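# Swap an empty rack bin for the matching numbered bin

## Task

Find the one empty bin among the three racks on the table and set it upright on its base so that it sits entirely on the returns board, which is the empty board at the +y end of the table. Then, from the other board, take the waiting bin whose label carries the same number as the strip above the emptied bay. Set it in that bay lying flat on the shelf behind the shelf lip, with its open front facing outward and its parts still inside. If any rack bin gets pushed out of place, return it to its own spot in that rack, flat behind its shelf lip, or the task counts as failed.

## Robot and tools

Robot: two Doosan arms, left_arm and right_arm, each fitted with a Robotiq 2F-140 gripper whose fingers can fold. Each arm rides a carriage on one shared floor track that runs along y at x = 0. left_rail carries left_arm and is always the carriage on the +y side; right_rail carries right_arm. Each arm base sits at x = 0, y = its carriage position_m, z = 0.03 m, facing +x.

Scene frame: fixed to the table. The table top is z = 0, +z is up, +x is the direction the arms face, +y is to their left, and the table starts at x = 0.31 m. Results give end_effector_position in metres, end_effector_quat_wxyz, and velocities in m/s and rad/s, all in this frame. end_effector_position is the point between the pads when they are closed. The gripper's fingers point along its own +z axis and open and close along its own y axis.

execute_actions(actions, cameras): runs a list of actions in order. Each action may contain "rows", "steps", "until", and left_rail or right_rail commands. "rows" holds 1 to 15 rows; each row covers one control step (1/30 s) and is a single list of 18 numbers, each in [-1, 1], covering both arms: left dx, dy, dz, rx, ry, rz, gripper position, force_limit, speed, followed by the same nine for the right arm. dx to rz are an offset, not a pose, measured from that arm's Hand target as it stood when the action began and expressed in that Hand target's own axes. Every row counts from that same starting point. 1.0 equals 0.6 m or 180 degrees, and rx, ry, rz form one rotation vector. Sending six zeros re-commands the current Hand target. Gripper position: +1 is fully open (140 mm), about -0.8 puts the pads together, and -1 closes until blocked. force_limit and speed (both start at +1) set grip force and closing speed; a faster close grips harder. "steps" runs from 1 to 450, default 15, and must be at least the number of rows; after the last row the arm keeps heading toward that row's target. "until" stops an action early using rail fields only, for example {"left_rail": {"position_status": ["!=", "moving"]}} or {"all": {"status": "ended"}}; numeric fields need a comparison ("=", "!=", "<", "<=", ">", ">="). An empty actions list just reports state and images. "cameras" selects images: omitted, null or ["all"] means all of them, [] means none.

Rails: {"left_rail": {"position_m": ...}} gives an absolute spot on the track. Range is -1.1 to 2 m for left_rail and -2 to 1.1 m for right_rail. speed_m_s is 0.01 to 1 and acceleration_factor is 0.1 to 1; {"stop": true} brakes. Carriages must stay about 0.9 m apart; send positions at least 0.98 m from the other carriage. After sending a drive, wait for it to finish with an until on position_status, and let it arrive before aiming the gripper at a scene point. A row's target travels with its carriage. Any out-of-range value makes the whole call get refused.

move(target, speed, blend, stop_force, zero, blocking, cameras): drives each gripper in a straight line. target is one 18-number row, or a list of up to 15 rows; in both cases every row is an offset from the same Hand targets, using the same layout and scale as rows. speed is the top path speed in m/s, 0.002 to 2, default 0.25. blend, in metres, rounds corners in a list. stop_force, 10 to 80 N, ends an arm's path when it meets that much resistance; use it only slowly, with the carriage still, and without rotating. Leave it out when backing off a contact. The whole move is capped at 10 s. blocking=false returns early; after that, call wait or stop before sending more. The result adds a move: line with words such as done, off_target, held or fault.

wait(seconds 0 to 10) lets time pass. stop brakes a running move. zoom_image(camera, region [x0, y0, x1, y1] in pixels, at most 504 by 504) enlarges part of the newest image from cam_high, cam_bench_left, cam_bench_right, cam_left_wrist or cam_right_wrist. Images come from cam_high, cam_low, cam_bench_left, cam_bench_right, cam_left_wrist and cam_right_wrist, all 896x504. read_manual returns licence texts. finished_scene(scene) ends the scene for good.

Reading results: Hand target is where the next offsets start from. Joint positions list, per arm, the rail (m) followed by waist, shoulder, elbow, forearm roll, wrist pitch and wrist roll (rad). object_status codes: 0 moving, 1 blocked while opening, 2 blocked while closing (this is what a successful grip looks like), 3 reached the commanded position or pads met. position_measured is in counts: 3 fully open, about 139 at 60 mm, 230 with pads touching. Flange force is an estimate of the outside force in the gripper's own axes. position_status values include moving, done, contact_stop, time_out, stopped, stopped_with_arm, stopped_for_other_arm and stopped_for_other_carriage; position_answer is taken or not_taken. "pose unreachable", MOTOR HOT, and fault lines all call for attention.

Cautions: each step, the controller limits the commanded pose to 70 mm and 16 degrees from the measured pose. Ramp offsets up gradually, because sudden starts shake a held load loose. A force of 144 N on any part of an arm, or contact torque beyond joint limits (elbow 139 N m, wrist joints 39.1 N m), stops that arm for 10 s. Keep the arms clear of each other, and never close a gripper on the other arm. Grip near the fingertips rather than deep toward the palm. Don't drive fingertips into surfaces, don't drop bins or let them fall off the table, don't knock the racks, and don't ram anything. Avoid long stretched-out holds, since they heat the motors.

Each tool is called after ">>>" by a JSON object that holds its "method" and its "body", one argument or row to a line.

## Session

>>> {"method": "execute_actions", "body": {
  "actions": []
}}

Scene clock: 0.00 s.
left_arm: end_effector_position=(+0.6500, +1.2652, +0.3520) position_measured=3 object_status=3 end_effector_quat_wxyz=(+0.000, +1.000, +0.000, +0.000) | right_arm: end_effector_position=(+0.6500, -1.3236, +0.3520) position_measured=3 object_status=3 end_effector_quat_wxyz=(+0.000, +1.000, +0.000, +0.000)
Joint positions: left_arm=[1.265 -0.053 0.164 1.605 0 1.373 1.518] | right_arm=[-1.324 -0.053 0.164 1.605 0 1.373 1.518]
Joint velocities: within noise
Joint torques (N m): no reading
Flange force (N): no reading
Hand target: left_arm +0.6500, +1.2652, +0.3520; +0.000, +1.000, +0.000, +0.000 | right_arm +0.6500, -1.3236, +0.3520; +0.000, +1.000, +0.000, +0.000
Tool commands: left_gripper/position=+1.0 left_gripper/force_limit=+1.0 left_gripper/speed=+1.0 right_gripper/position=+1.0 right_gripper/force_limit=+1.0 right_gripper/speed=+1.0
left_rail: position_m=1.265 position_status=done
right_rail: position_m=-1.324 position_status=done
camera_calibration:
cam_left_wrist: T_world_to_cam=[[-0.0119681, -0.999895, 0.00814968, 1.27491], [-0.934746, 0.0140821, 0.355037, 0.469498], [-0.355115, -0.00336876, -0.934817, 0.706254], [0, 0, 0, 1]] pos_world=[0.704921, 1.27055, 0.483139]
cam_right_wrist: T_world_to_cam=[[-0.0134016, -0.999843, 0.011562, -1.30667], [-0.943384, 0.0164759, 0.331294, 0.527001], [-0.331433, -0.00646754, -0.943457, 0.680949], [0, 0, 0, 1]] pos_world=[0.705341, -1.31074, 0.482961]

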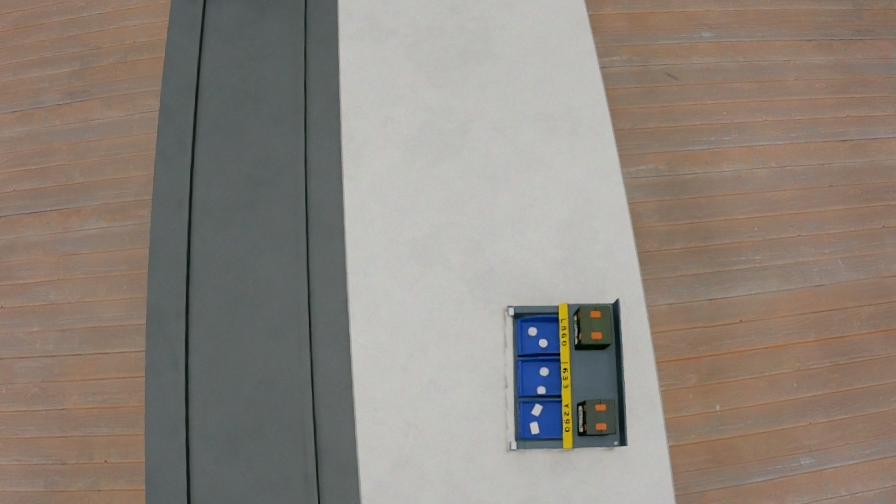

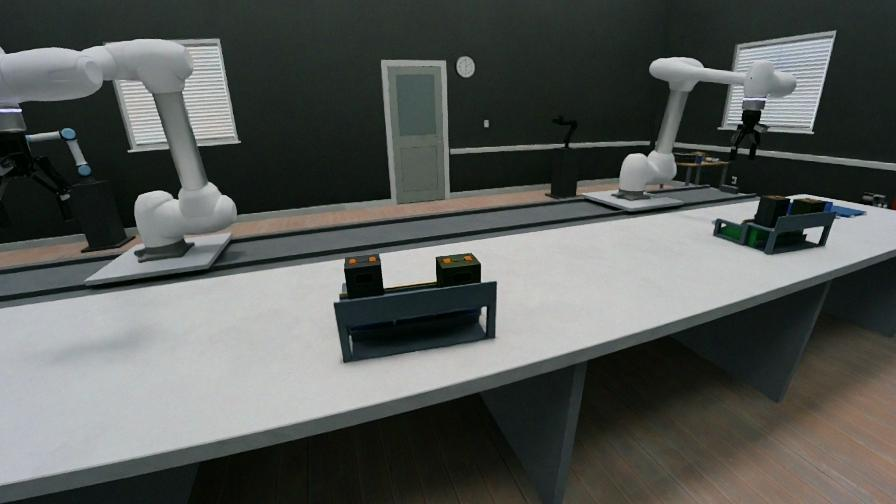

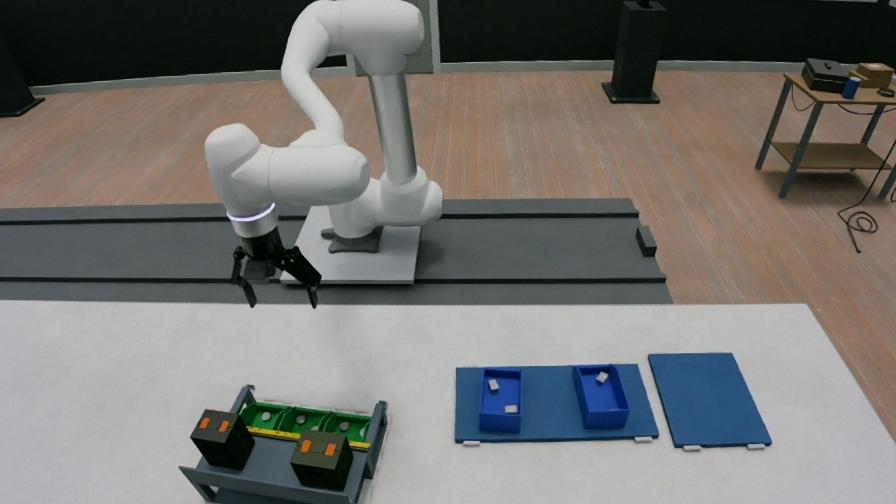

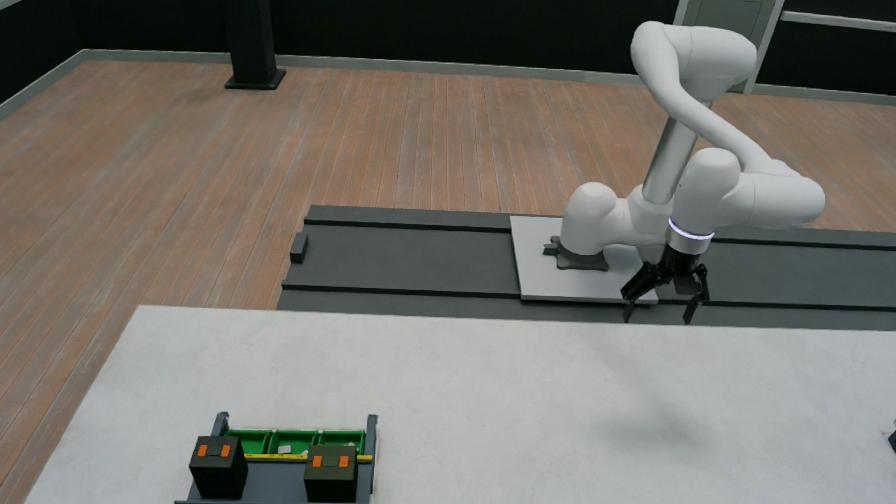

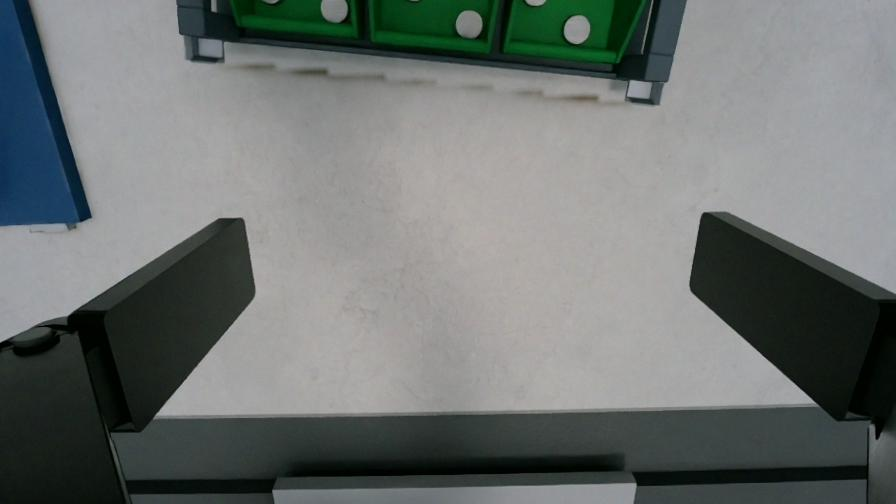

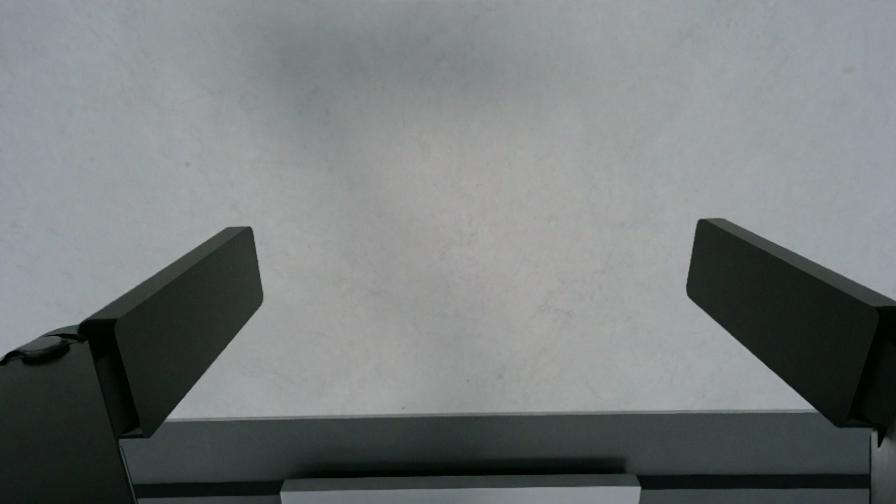

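>>> {"method": "zoom_image", "body": {
  "camera": "cam_bench_right",
  "region": [150, 390, 420, 504]
}}

>>> {"method": "zoom_image", "body": {
  "camera": "cam_bench_left",
  "region": [170, 370, 420, 504]
}}

>>> {"method": "zoom_image", "body": {
  "camera": "cam_bench_left",
  "region": [430, 340, 690, 460]
}}

>>> {"method": "zoom_image", "body": {
  "camera": "cam_high",
  "region": [490, 290, 650, 460]
}}

Scaled by 1.867 from the camera's 896x504 image, which has a finer 1280x720 frame.

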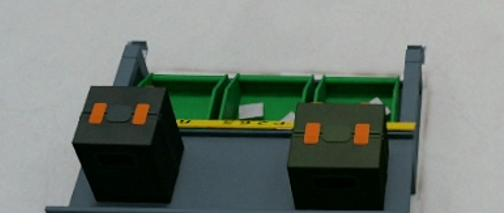

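Scaled by 2.016 from the camera's 896x504 image, which has a finer 1280x720 frame.

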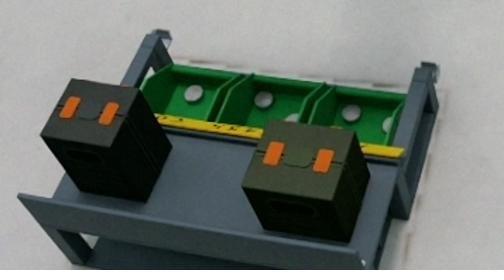

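Scaled by 1.938 from the camera's 896x504 image, which has a finer 1280x720 frame.

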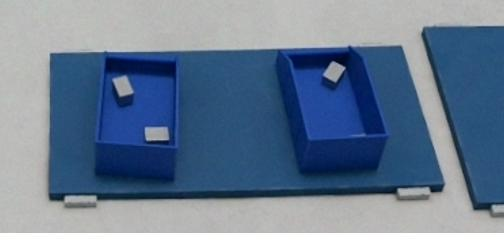

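Scaled by 2.965 from the camera's 896x504 image, which has a finer 1280x720 frame.

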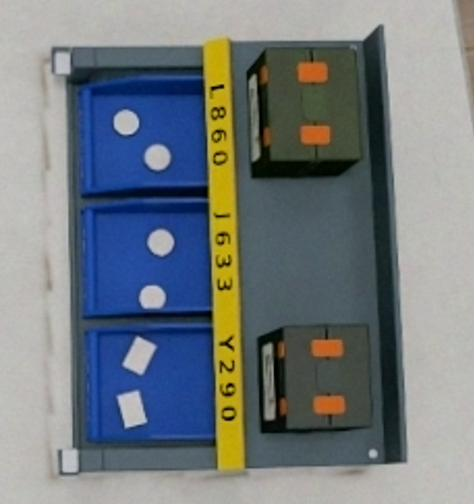

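>>> {"method": "move", "body": {
  "target": [0,0,0,0,0,-0.5,-0.5,1,0,0,0,0,0,0,-0.5,-0.5,1,0],
  "speed": 0.5,
  "cameras": []
}}

>>> {"method": "move", "body": {
  "target": [0,0,0,-0.0872,-0.0872,-0.4945,-0.5,1,0,0,0,0,-0.0872,-0.0872,-0.4945,-0.5,1,0],
  "speed": 0.5,
  "cameras": []
}}

>>> {"method": "execute_actions", "body": {
  "actions": [
    {"left_rail":{"position_m":1.7,"speed_m_s":0.9,"acceleration_factor":0.7},"right_rail":{"position_m":-1.9,"speed_m_s":0.9,"acceleration_factor":0.7},"steps":300,"until":{"all":{"status":"ended"}}}
  ]
}}

Scene clock: 94.60 s.
left_arm: end_effector_position=(+0.6499, +1.2652, +0.3519) position_measured=192 object_status=3 end_effector_quat_wxyz=(+0.000, +0.707, +0.707, +0.000) | right_arm: end_effector_position=(+0.6500, -1.3236, +0.3520) position_measured=192 object_status=3 end_effector_quat_wxyz=(+0.000, +0.707, +0.707, +0.000)
Joint positions: left_arm=[1.265 -0.053 0.164 1.605 0 1.373 -0.053] | right_arm=[-1.324 -0.053 0.164 1.605 0 1.373 -0.053]
Joint torques (N m): left_arm=[1.7 -58.38 -42.67 3.61 -0.21 -0.23] | right_arm=[1.19 -57.67 -41.26 4.3 -0.01 0.55]
Flange force (N): left_arm=[-2.7 -2.5 0.5] | right_arm=[-2.8 -1.1 -0.5]
Hand target: left_arm +0.6500, +1.2652, +0.3520; +0.000, +0.707, +0.707, +0.000 | right_arm +0.6500, -1.3236, +0.3520; +0.000, +0.707, +0.707, +0.000
Off the commanded pose: left_arm 0.000 m, 0 deg | right_arm 0.000 m, 0 deg.
left_rail: position_m=1.265 position_status=done
right_rail: position_m=-1.324 position_status=done
move: done
No camera images: "cameras" was empty.

Scene clock: 96.97 s.
left_arm: end_effector_position=(+0.6500, +1.2652, +0.3520) position_measured=192 object_status=3 end_effector_quat_wxyz=(+0.174, +0.000, +0.985, +0.000) | right_arm: end_effector_position=(+0.6500, -1.3236, +0.3520) position_measured=192 object_status=3 end_effector_quat_wxyz=(+0.174, +0.000, +0.985, +0.000)
Joint positions: left_arm=[1.265 -0.064 -0.011 1.831 0.027 0.973 -1.646] | right_arm=[-1.324 -0.064 -0.011 1.831 0.027 0.973 -1.646]
Joint torques (N m): left_arm=[1.94 -40.72 -43.14 3.41 -1.05 0.1] | right_arm=[1.92 -39.47 -42.15 4.06 -0.96 0.23]
Flange force (N): left_arm=[2.8 -4.6 -0.4] | right_arm=[2.8 -4.3 -1.3]
Hand target: left_arm +0.6500, +1.2652, +0.3520; +0.174, +0.000, +0.985, +0.000 | right_arm +0.6500, -1.3236, +0.3520; +0.174, +0.000, +0.985, +0.000
Off the commanded pose: left_arm 0.000 m, 0 deg | right_arm 0.000 m, 0 deg.
left_rail: position_m=1.265 position_status=done
right_rail: position_m=-1.324 position_status=done
move: done
No camera images: "cameras" was empty.

Scene clock: 98.87 s.
left_arm: end_effector_position=(+0.6500, +1.6999, +0.3520) position_measured=192 object_status=3 end_effector_quat_wxyz=(+0.174, +0.000, +0.985, +0.000) | right_arm: end_effector_position=(+0.6500, -1.9000, +0.3520) position_measured=192 object_status=3 end_effector_quat_wxyz=(+0.174, +0.000, +0.985, +0.000)
Joint positions: left_arm=[1.7 -0.064 -0.011 1.831 0.027 0.973 -1.646] | right_arm=[-1.9 -0.064 -0.011 1.831 0.027 0.973 -1.646]
Joint torques (N m): left_arm=[1.62 -40.8 -43.07 3.51 -1.1 0.02] | right_arm=[1.25 -38.92 -42.37 4.28 -0.98 0.3]
Flange force (N): left_arm=[2.4 -3.6 -0.6] | right_arm=[4.1 -3.1 -1.5]
Hand target: left_arm +0.6500, +1.7000, +0.3520; +0.174, +0.000, +0.985, +0.000 | right_arm +0.6500, -1.8999, +0.3520; +0.174, +0.000, +0.985, +0.000
Tool commands: left_gripper/position=-0.5 left_gripper/force_limit=+1.0 left_gripper/speed=+0.0 right_gripper/position=-0.5 right_gripper/force_limit=+1.0 right_gripper/speed=+0.0
Off the commanded pose: left_arm 0.000 m, 0 deg | right_arm 0.000 m, 0 deg.
left_rail: position_m=1.700 speed_m_s=0.90 position_status=done
right_rail: position_m=-1.900 speed_m_s=0.90 position_status=done
camera_calibration:
cam_left_wrist: T_world_to_cam=[[0.00839297, 0.999895, 0.0118284, -1.70442], [0.756902, -0.0140826, 0.653377, -0.693394], [0.653475, 0.00346919, -0.75694, -0.0221618], [0, 0, 0, 1]] pos_world=[0.553618, 1.69455, 0.456433]
cam_right_wrist: T_world_to_cam=[[0.00849756, 0.999844, 0.0154627, 1.9008], [0.773132, -0.0163762, 0.634034, -0.748354], [0.634188, 0.00656697, -0.773151, 0.0143789], [0, 0, 0, 1]] pos_world=[0.553305, -1.91286, 0.456207]

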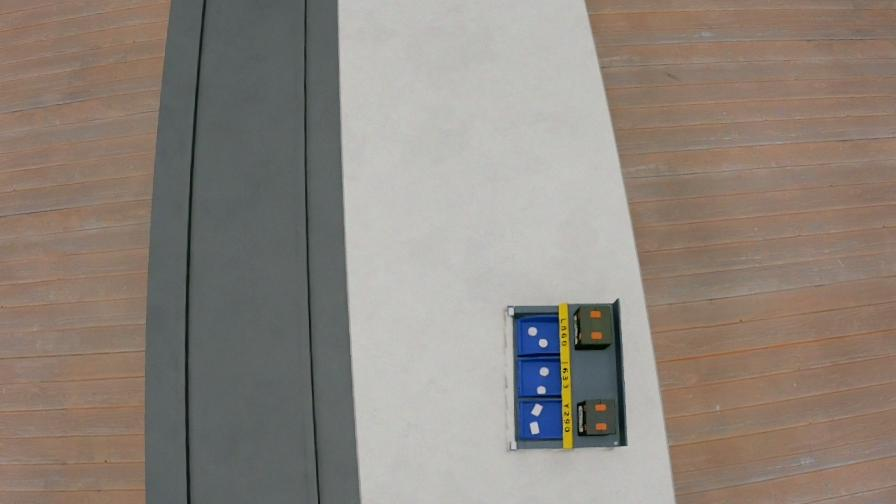

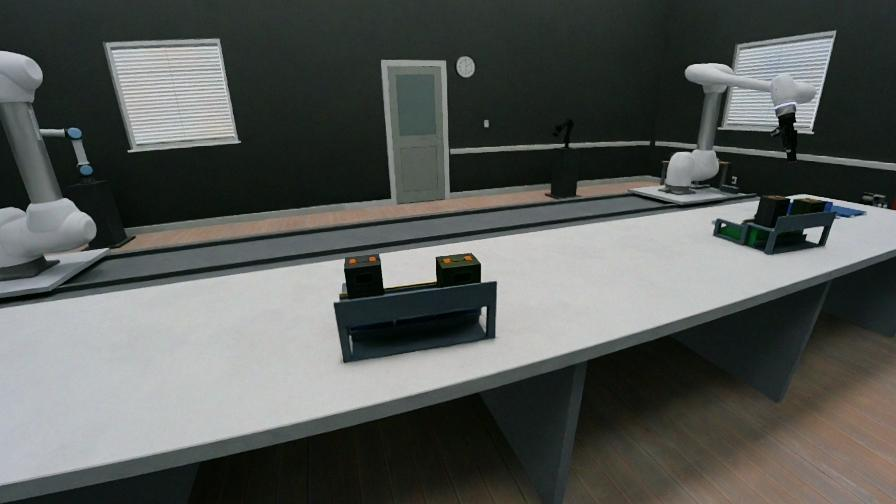

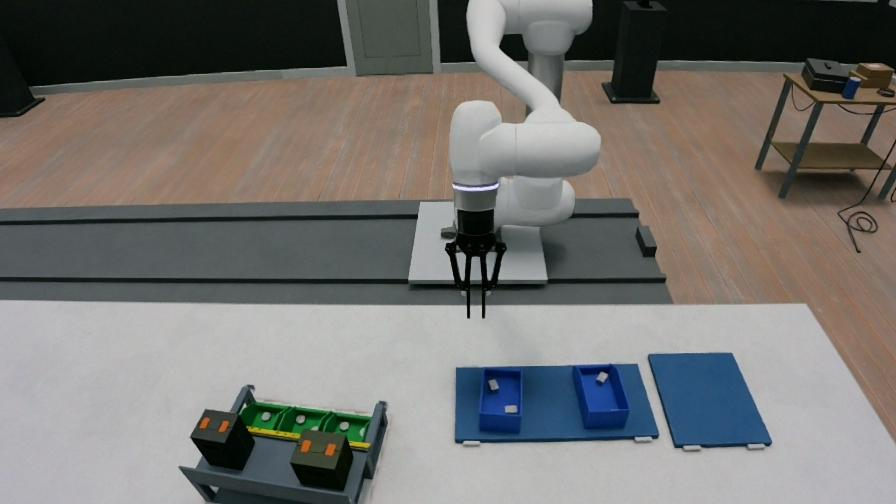

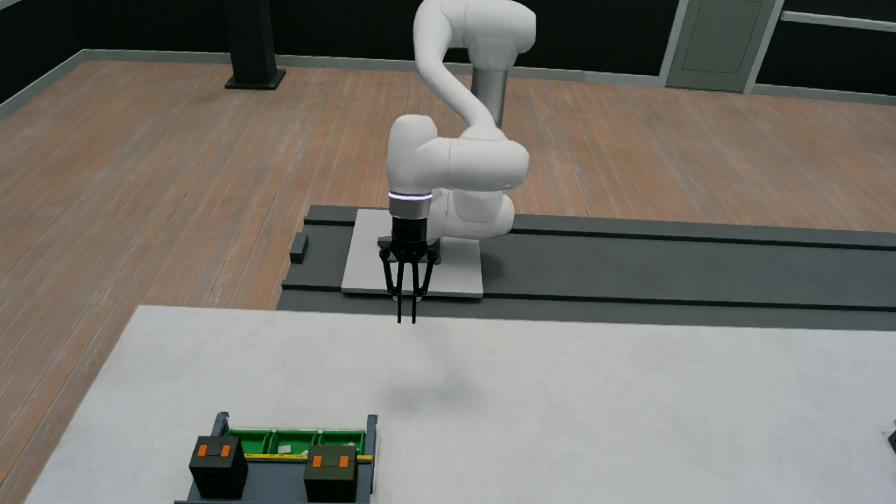

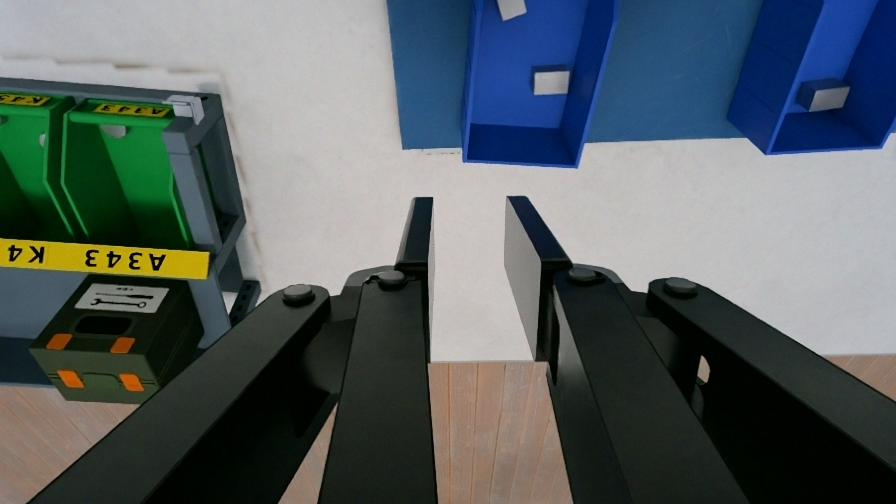

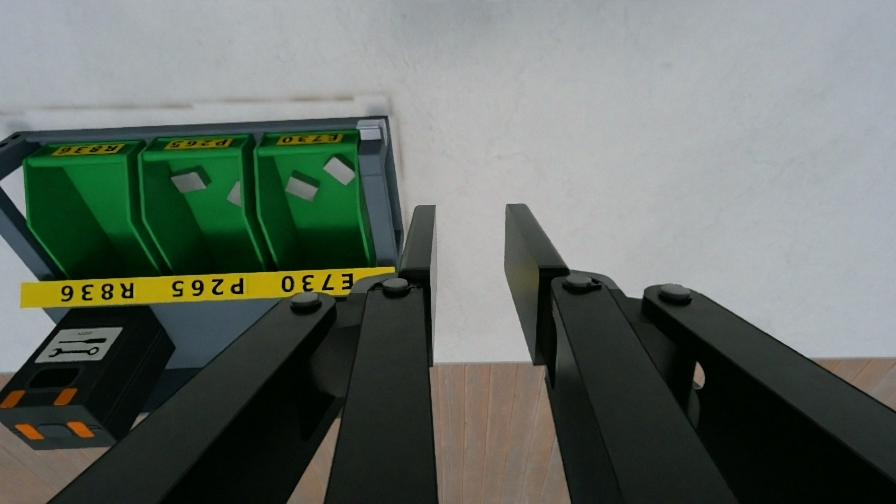

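>>> {"method": "execute_actions", "body": {
  "actions": [
    {"right_rail":{"position_m":-1.95},"steps":100,"until":{"all":{"status":"ended"}}}
  ],
  "cameras": []
}}

>>> {"method": "move", "body": {
  "target": [0.2562,0.4667,-0.2707,0,0,0,-0.5,1,0,0.0897,-0.45,0.0028,-0.0053,0,-0.0146,-0.5,1,0],
  "speed": 0.25,
  "cameras": ["cam_left_wrist","cam_right_wrist"]
}}

>>> {"method": "zoom_image", "body": {
  "camera": "cam_left_wrist",
  "region": [300, 20, 800, 420]
}}

>>> {"method": "zoom_image", "body": {
  "camera": "cam_right_wrist",
  "region": [250, 50, 750, 400]
}}

Scene clock: 134.37 s.
left_arm: end_effector_position=(+0.6500, +1.7000, +0.3520) position_measured=192 object_status=3 end_effector_quat_wxyz=(+0.174, +0.000, +0.985, +0.000) | right_arm: end_effector_position=(+0.6500, -1.9499, +0.3520) position_measured=192 object_status=3 end_effector_quat_wxyz=(+0.174, +0.000, +0.985, +0.000)
Joint positions: left_arm=[1.7 -0.064 -0.011 1.831 0.027 0.973 -1.646] | right_arm=[-1.95 -0.064 -0.011 1.831 0.027 0.973 -1.646]
Joint torques (N m): left_arm=[1.64 -40.71 -43.1 3.52 -1.09 -0.01] | right_arm=[1.18 -39.76 -42.36 4.15 -1.01 0.36]
Flange force (N): left_arm=[2.6 -3.7 -0.3] | right_arm=[2.9 -2.5 -0.9]
Hand target: left_arm +0.6500, +1.7000, +0.3520; +0.174, +0.000, +0.985, +0.000 | right_arm +0.6500, -1.9500, +0.3520; +0.174, +0.000, +0.985, +0.000
Tool commands: left_gripper/position=-0.5 left_gripper/force_limit=+1.0 left_gripper/speed=+0.0 right_gripper/position=-0.5 right_gripper/force_limit=+1.0 right_gripper/speed=+0.0
Off the commanded pose: left_arm 0.000 m, 0 deg | right_arm 0.000 m, 0 deg.
left_rail: position_m=1.700 speed_m_s=0.90 position_status=done
right_rail: position_m=-1.950 speed_m_s=0.90 position_status=done
No camera images: "cameras" was empty.

Scene clock: 136.40 s.
left_arm: end_effector_position=(+0.4500, +1.9800, +0.4520) position_measured=192 object_status=3 end_effector_quat_wxyz=(+0.174, +0.000, +0.985, +0.000) | right_arm: end_effector_position=(+0.6001, -2.2200, +0.3320) position_measured=192 object_status=3 end_effector_quat_wxyz=(+0.174, -0.024, +0.985, +0.004) end_effector_velocity=(+0.000, +0.001, -0.001) end_effector_angular_velocity=(+0.001, +0.001, -0.001)
Joint positions: left_arm=[1.7 0.615 -0.198 1.815 -0.21 1.242 -0.916] | right_arm=[-1.95 -0.577 0.035 1.822 0.239 1.011 -2.296]
Joint velocities: left_arm=[within noise] | right_arm=[0.001 -0.001 0 0 0 0.001 0]
Joint torques (N m): left_arm=[0.8 -22.41 -43.99 3 -0.88 0.07] | right_arm=[1.38 -44.07 -41.95 4.4 -0.75 0.3]
Flange force (N): left_arm=[-0.2 -2.7 0.9] | right_arm=[4.1 -1.2 -1.2]
Hand target: left_arm +0.4500, +1.9800, +0.4520; +0.174, +0.000, +0.985, +0.000 | right_arm +0.6001, -2.2201, +0.3320; +0.174, -0.024, +0.985, +0.004
Off the commanded pose: left_arm 0.000 m, 0 deg | right_arm 0.000 m, 0 deg.
left_rail: position_m=1.700 speed_m_s=0.90 position_status=done
right_rail: position_m=-1.950 speed_m_s=0.90 position_status=done
move: done
camera_calibration:
cam_left_wrist: T_world_to_cam=[[0.00831741, 0.999896, 0.0117648, -1.98394], [0.756902, -0.0139838, 0.653378, -0.603603], [0.653475, 0.00347036, -0.75694, 0.183253], [0, 0, 0, 1]] pos_world=[0.353618, 1.97465, 0.556433]
cam_right_wrist: T_world_to_cam=[[-0.0402886, 0.999069, 0.0153986, 2.24907], [0.773028, 0.0214012, 0.634011, -0.618305], [0.633092, 0.0374469, -0.773171, 0.101954], [0, 0, 0, 1]] pos_world=[0.504033, -2.23756, 0.436208]
Images, in order (width x height): cam_left_wrist 896x504, cam_right_wrist 896x504.

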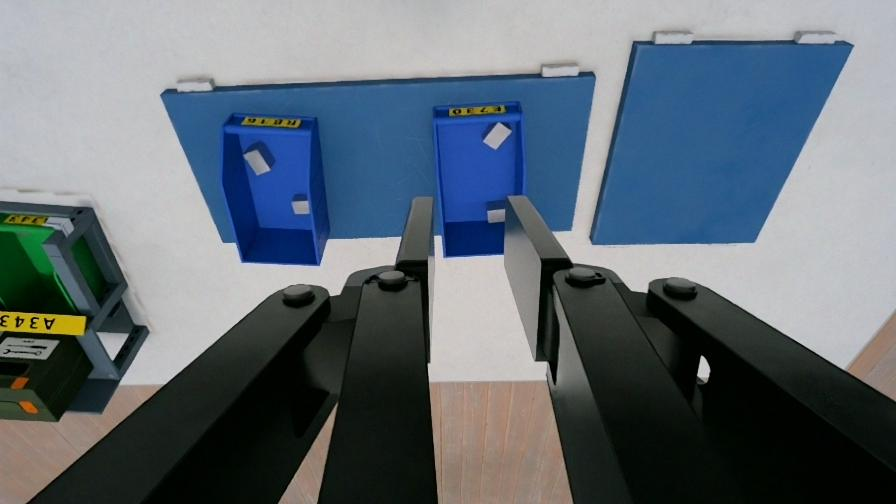

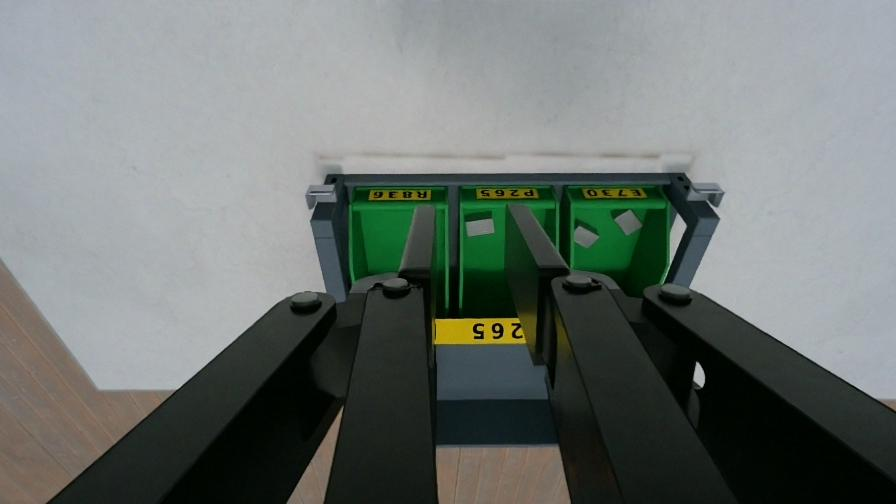

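Scaled by 1.008 from the camera's 896x504 image, which has a finer 1280x720 frame.

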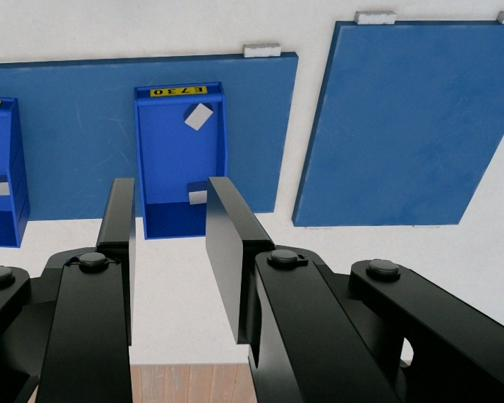

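Scaled by 1.008 from the camera's 896x504 image, which has a finer 1280x720 frame.

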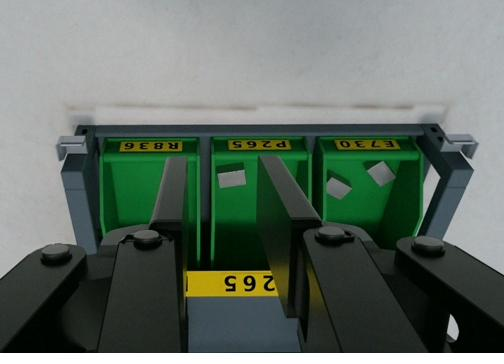

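>>> {"method": "zoom_image", "body": {
  "camera": "cam_left_wrist",
  "region": [205, 90, 345, 200]
}}

>>> {"method": "zoom_image", "body": {
  "camera": "cam_right_wrist",
  "region": [300, 160, 500, 330]
}}

>>> {"method": "zoom_image", "body": {
  "camera": "cam_left_wrist",
  "region": [205, 100, 345, 280]
}}

Scaled by 3.600 from the camera's 896x504 image, which has a finer 1280x720 frame.

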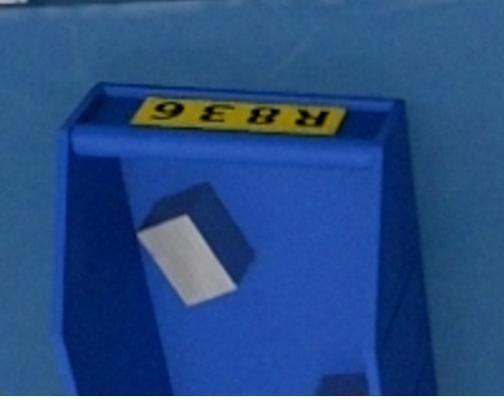

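Scaled by 2.520 from the camera's 896x504 image, which has a finer 1280x720 frame.

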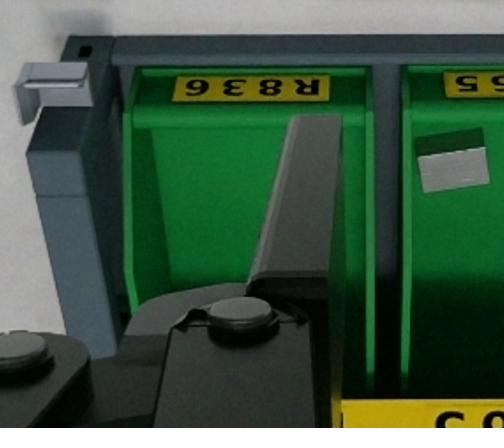

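Scaled by 2.800 from the camera's 896x504 image, which has a finer 1280x720 frame.

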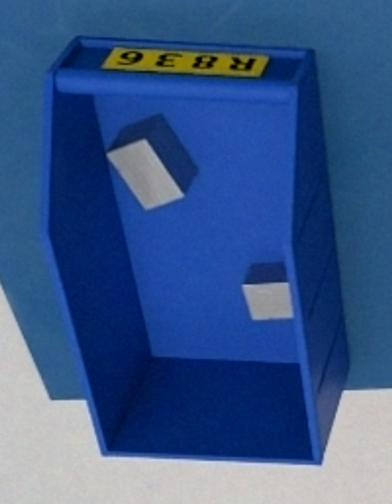

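>>> {"method": "move", "body": {
  "target": [-0.2119,-0.2817,0.5241,0.00798,0,0.02193,-0.70,1,-1,-0.2770,-0.0133,0.3348,0.00112,0,0.00308,-0.70,1,-1],
  "speed": 0.2,
  "cameras": ["cam_left_wrist","cam_right_wrist"]
}}

>>> {"method": "zoom_image", "body": {
  "camera": "cam_right_wrist",
  "region": [250, 20, 650, 320]
}}

>>> {"method": "zoom_image", "body": {
  "camera": "cam_left_wrist",
  "region": [250, 20, 650, 320]
}}

Scene clock: 285.90 s.
left_arm: end_effector_position=(+0.6770, +1.8110, +0.2001) position_measured=217 object_status=3 end_effector_quat_wxyz=(+0.174, +0.036, +0.984, -0.006) | right_arm: end_effector_position=(+0.8250, -2.2170, +0.2001) position_measured=217 object_status=3 end_effector_quat_wxyz=(+0.174, -0.019, +0.985, +0.003)
Joint positions: left_arm=[1.7 0.149 0.15 1.951 -0.117 0.702 -1.272] | right_arm=[-1.95 -0.41 0.422 1.584 0.202 0.829 -2.133]
Joint torques (N m): left_arm=[2.97 -51.41 -38.32 2.63 -1.15 0.02] | right_arm=[1.51 -79.36 -39.91 4.17 -0.84 0.2]
Flange force (N): left_arm=[2.4 -6.9 -2.8] | right_arm=[4.9 0.1 -3.6]
Hand target: left_arm +0.6770, +1.8110, +0.2000; +0.174, +0.036, +0.984, -0.006 | right_arm +0.8251, -2.2170, +0.2001; +0.174, -0.019, +0.985, +0.003
Off the commanded pose: left_arm 0.000 m, 0 deg | right_arm 0.000 m, 0 deg.
left_rail: position_m=1.700 speed_m_s=0.90 position_status=done
right_rail: position_m=-1.950 speed_m_s=0.90 position_status=done
move: done
camera_calibration:
cam_left_wrist: T_world_to_cam=[[0.0815435, 0.9966, 0.0117994, -1.85753], [0.753793, -0.069413, 0.653436, -0.510711], [0.652033, -0.0443891, -0.75689, -0.0675146], [0, 0, 0, 1]] pos_world=[0.580461, 1.81277, 0.304533]
cam_right_wrist: T_world_to_cam=[[-0.0300603, 0.999429, 0.0154362, 2.2495], [0.773189, 0.0134629, 0.634032, -0.726437], [0.633462, 0.0309943, -0.773152, -0.157218], [0, 0, 0, 1]] pos_world=[0.728885, -2.23356, 0.304307]
Images, in order (width x height): cam_left_wrist 896x504, cam_right_wrist 896x504.

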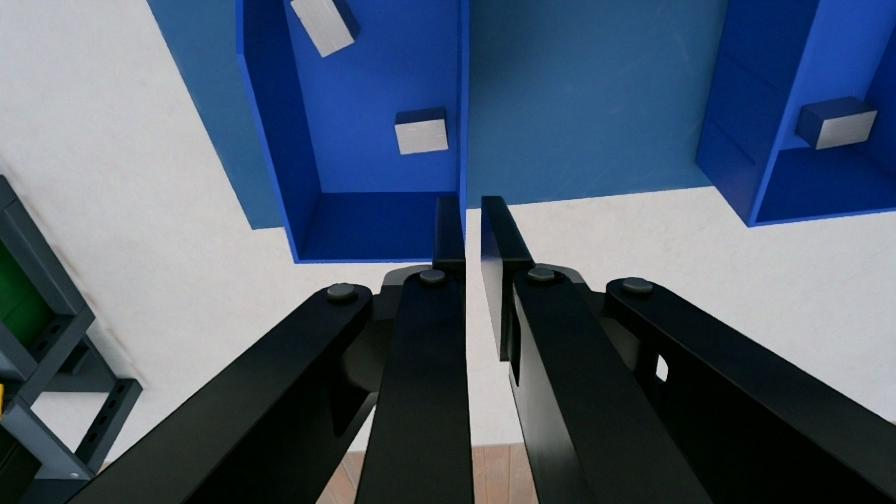

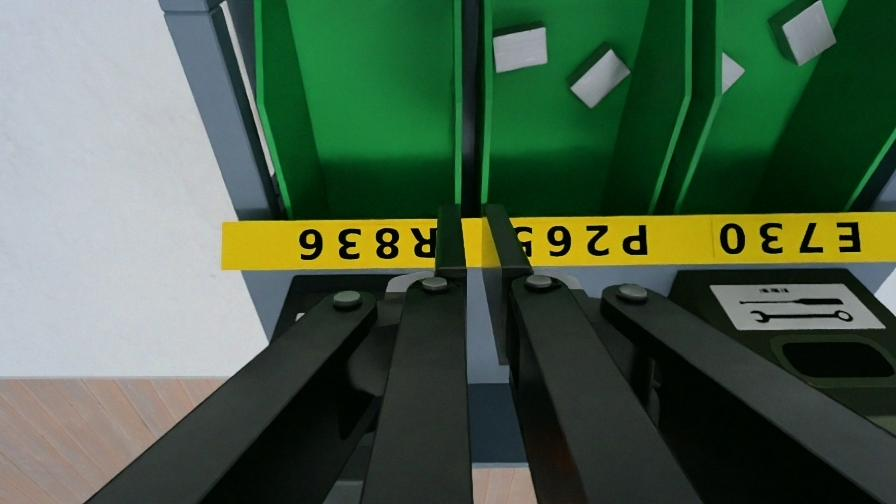

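Scaled by 1.260 from the camera's 896x504 image, which has a finer 1280x720 frame.

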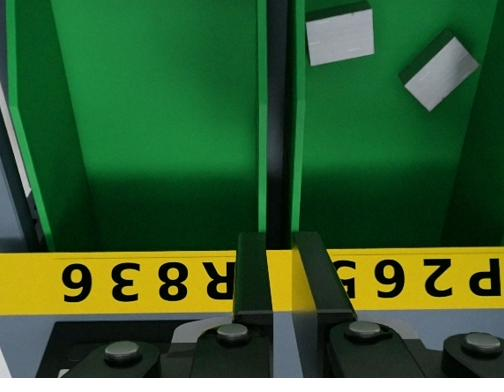

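Scaled by 1.260 from the camera's 896x504 image, which has a finer 1280x720 frame.

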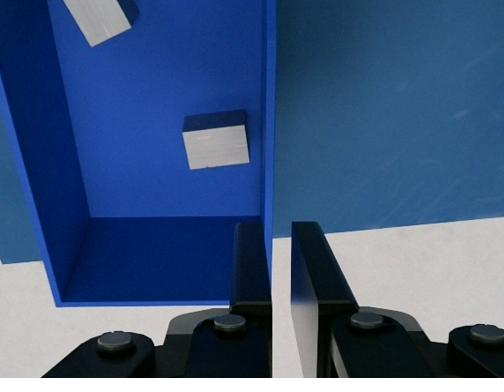

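>>> {"method": "zoom_image", "body": {
  "camera": "cam_left_wrist",
  "region": [400, 0, 540, 240]
}}

>>> {"method": "zoom_image", "body": {
  "camera": "cam_right_wrist",
  "region": [400, 0, 540, 240]
}}

>>> {"method": "zoom_image", "body": {
  "camera": "cam_right_wrist",
  "region": [200, 0, 320, 240]
}}

Scaled by 2.100 from the camera's 896x504 image, which has a finer 1280x720 frame.

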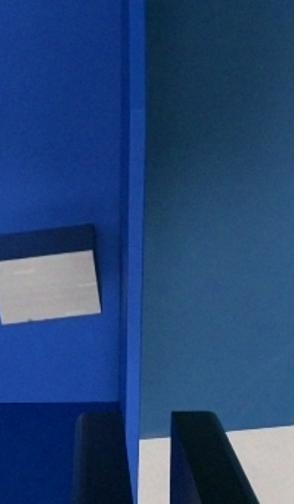

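Scaled by 2.100 from the camera's 896x504 image, which has a finer 1280x720 frame.

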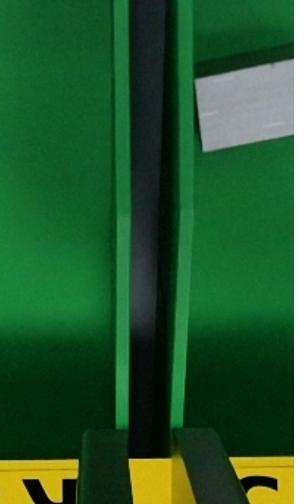

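Scaled by 2.100 from the camera's 896x504 image, which has a finer 1280x720 frame.

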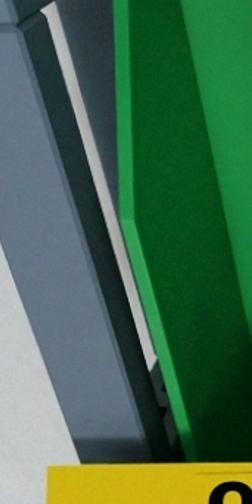

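>>> {"method": "move", "body": {
  "target": [0.0523,0.0016,0.1141,-0.0019,0,-0.00522,-0.70,1,-1,0.0228,-0.0035,0.1250,0,0,0,-0.73,1,-1],
  "speed": 0.1,
  "cameras": ["cam_left_wrist","cam_right_wrist"]
}}

>>> {"method": "zoom_image", "body": {
  "camera": "cam_left_wrist",
  "region": [400, 0, 540, 240]
}}

>>> {"method": "zoom_image", "body": {
  "camera": "cam_right_wrist",
  "region": [400, 60, 540, 300]
}}

>>> {"method": "zoom_image", "body": {
  "camera": "cam_right_wrist",
  "region": [100, 60, 240, 300]
}}

Scene clock: 432.67 s.
left_arm: end_effector_position=(+0.6711, +1.8124, +0.1250) position_measured=217 object_status=3 end_effector_quat_wxyz=(+0.174, +0.027, +0.984, -0.005) | right_arm: end_effector_position=(+0.8379, -2.2186, +0.1250) position_measured=221 object_status=3 end_effector_quat_wxyz=(+0.174, -0.019, +0.985, +0.003)
Joint positions: left_arm=[1.7 0.149 0.217 2.031 -0.133 0.555 -1.265] | right_arm=[-1.95 -0.405 0.497 1.62 0.224 0.72 -2.161]
Joint torques (N m): left_arm=[2.14 -57.39 -34.46 2.43 -1.14 0.08] | right_arm=[1.01 -87.28 -37.88 3.9 -0.93 0.39]
Flange force (N): left_arm=[-0.8 -4.7 0.9] | right_arm=[1.8 -1.1 -0.2]
Hand target: left_arm +0.6711, +1.8124, +0.1250; +0.174, +0.027, +0.984, -0.005 | right_arm +0.8379, -2.2186, +0.1250; +0.174, -0.019, +0.985, +0.003
Off the commanded pose: left_arm 0.000 m, 0 deg | right_arm 0.000 m, 0 deg.
left_rail: position_m=1.700 speed_m_s=0.90 position_status=done
right_rail: position_m=-1.950 speed_m_s=0.90 position_status=done
move: done
camera_calibration:
cam_left_wrist: T_world_to_cam=[[0.0641602, 0.99787, 0.0117749, -1.84814], [0.754912, -0.0562489, 0.65341, -0.481665], [0.65268, -0.0330339, -0.756913, -0.141434], [0, 0, 0, 1]] pos_world=[0.574503, 1.81244, 0.229433]
cam_right_wrist: T_world_to_cam=[[-0.0300603, 0.999429, 0.0154362, 2.25264], [0.773189, 0.0134629, 0.634032, -0.688773], [0.633462, 0.0309943, -0.773152, -0.223403], [0, 0, 0, 1]] pos_world=[0.741785, -2.23516, 0.229207]
Images, in order (width x height): cam_left_wrist 896x504, cam_right_wrist 896x504.

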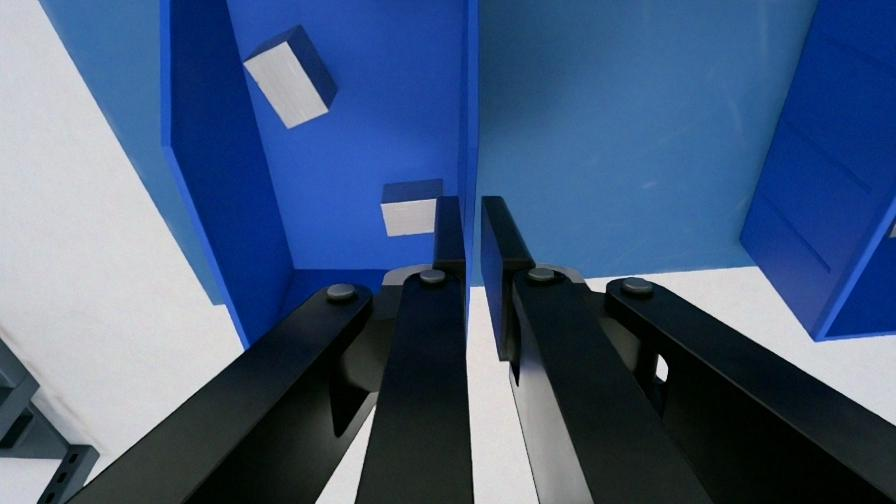

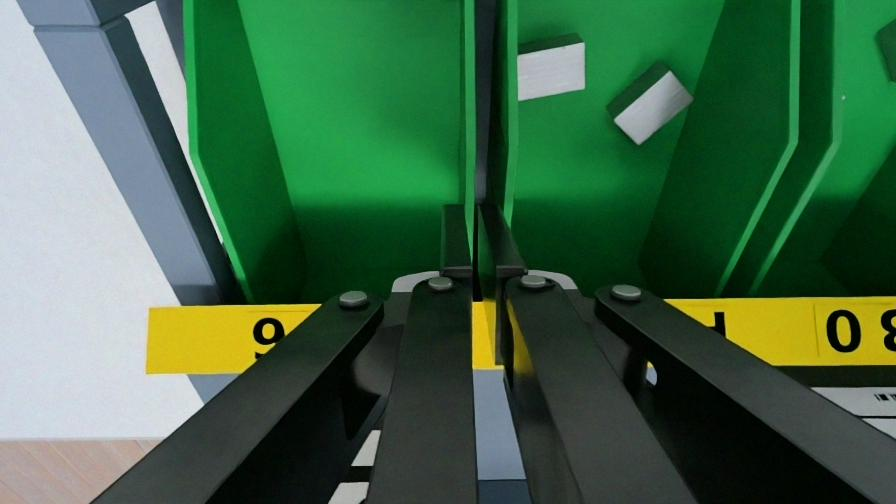

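Scaled by 2.100 from the camera's 896x504 image, which has a finer 1280x720 frame.

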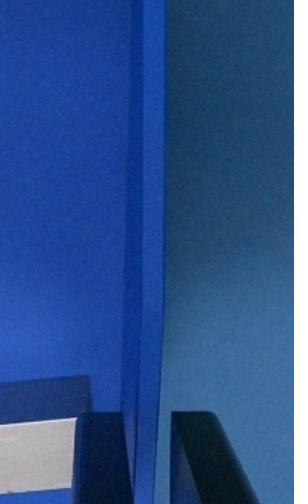

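Scaled by 2.100 from the camera's 896x504 image, which has a finer 1280x720 frame.

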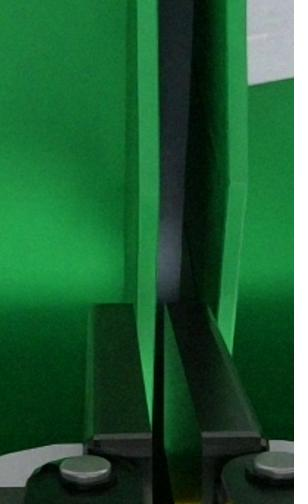

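Scaled by 2.100 from the camera's 896x504 image, which has a finer 1280x720 frame.

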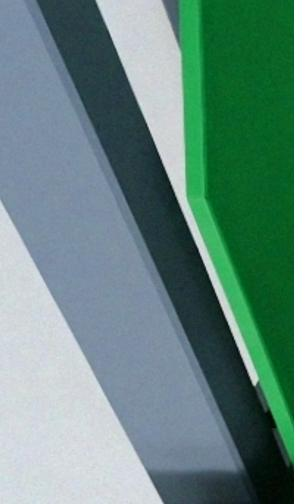

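>>> {"method": "move", "body": {
  "target": [0,0.0012,0,-0.00095,0,-0.00261,-0.70,1,-1,-0.0029,0.0007,0.0008,-0.0017,0,-0.0047,-0.73,1,-1],
  "speed": 0.05,
  "cameras": ["cam_left_wrist","cam_right_wrist"]
}}

>>> {"method": "zoom_image", "body": {
  "camera": "cam_left_wrist",
  "region": [410, 120, 530, 280]
}}

>>> {"method": "zoom_image", "body": {
  "camera": "cam_right_wrist",
  "region": [410, 120, 530, 280]
}}

Scene clock: 488.60 s.
left_arm: end_effector_position=(+0.6711, +1.8131, +0.1249) position_measured=217 object_status=3 end_effector_quat_wxyz=(+0.174, +0.023, +0.985, -0.004) | right_arm: end_effector_position=(+0.8397, -2.2181, +0.1251) position_measured=221 object_status=3 end_effector_quat_wxyz=(+0.174, -0.027, +0.984, +0.005)
Joint positions: left_arm=[1.7 0.149 0.217 2.032 -0.127 0.554 -1.278] | right_arm=[-1.95 -0.406 0.5 1.615 0.231 0.725 -2.18]
Joint torques (N m): left_arm=[2.25 -55.53 -34.33 2.52 -1.01 0] | right_arm=[1.1 -85.48 -37.56 4.04 -0.82 0.32]
Flange force (N): left_arm=[0.9 -5.0 -1.4] | right_arm=[2.7 -0.3 -2.7]
Hand target: left_arm +0.6711, +1.8131, +0.1250; +0.174, +0.023, +0.985, -0.004 | right_arm +0.8397, -2.2181, +0.1251; +0.174, -0.027, +0.984, +0.005
Off the commanded pose: left_arm 0.000 m, 0 deg | right_arm 0.000 m, 0 deg.
left_rail: position_m=1.700 speed_m_s=0.90 position_status=done
right_rail: position_m=-1.950 speed_m_s=0.90 position_status=done
move: done
camera_calibration:
cam_left_wrist: T_world_to_cam=[[0.0554311, 0.998394, 0.0117297, -1.84396], [0.755443, -0.0496182, 0.653333, -0.493964], [0.652865, -0.0273539, -0.75698, -0.151944], [0, 0, 0, 1]] pos_world=[0.574573, 1.81233, 0.229333]
cam_right_wrist: T_world_to_cam=[[-0.0456901, 0.998838, 0.0153377, 2.26403], [0.772916, 0.0256204, 0.633991, -0.662964], [0.632861, 0.0408219, -0.773189, -0.202253], [0, 0, 0, 1]] pos_world=[0.743858, -2.23616, 0.229208]
Images, in order (width x height): cam_left_wrist 896x504, cam_right_wrist 896x504.

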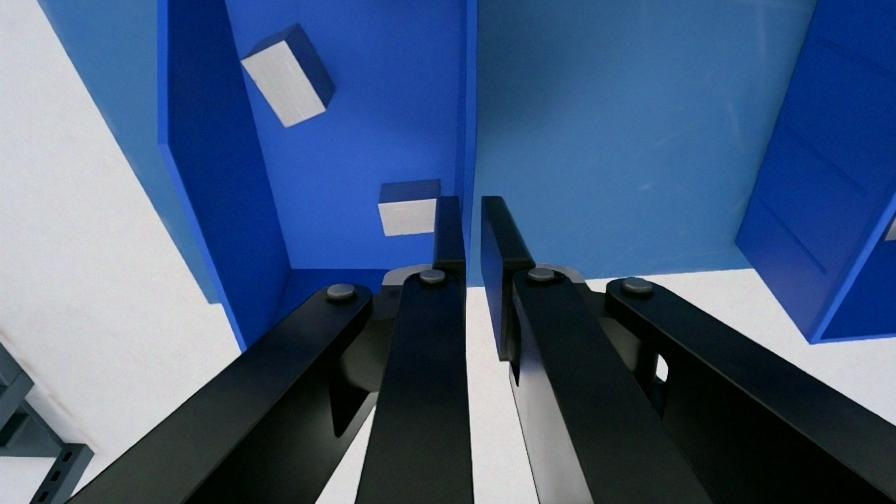

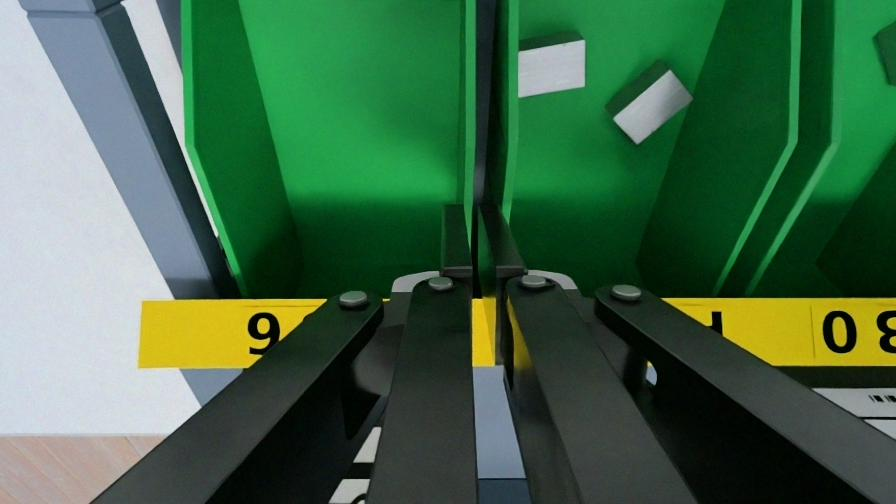

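Scaled by 3.150 from the camera's 896x504 image, which has a finer 1280x720 frame.

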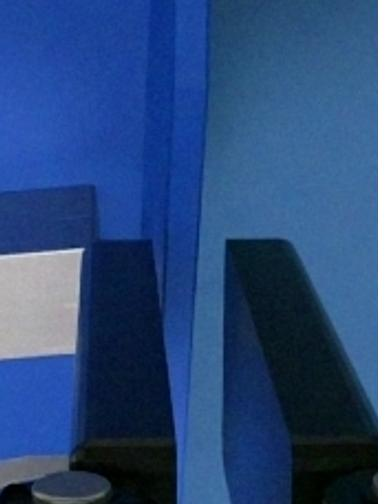

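Scaled by 3.150 from the camera's 896x504 image, which has a finer 1280x720 frame.

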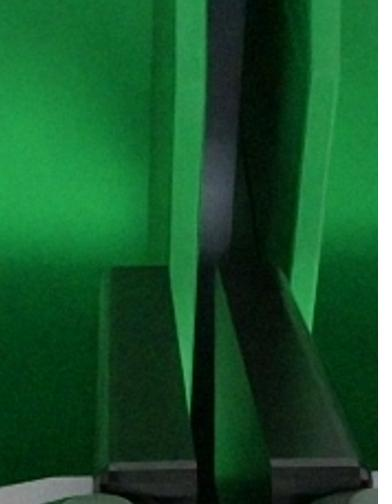

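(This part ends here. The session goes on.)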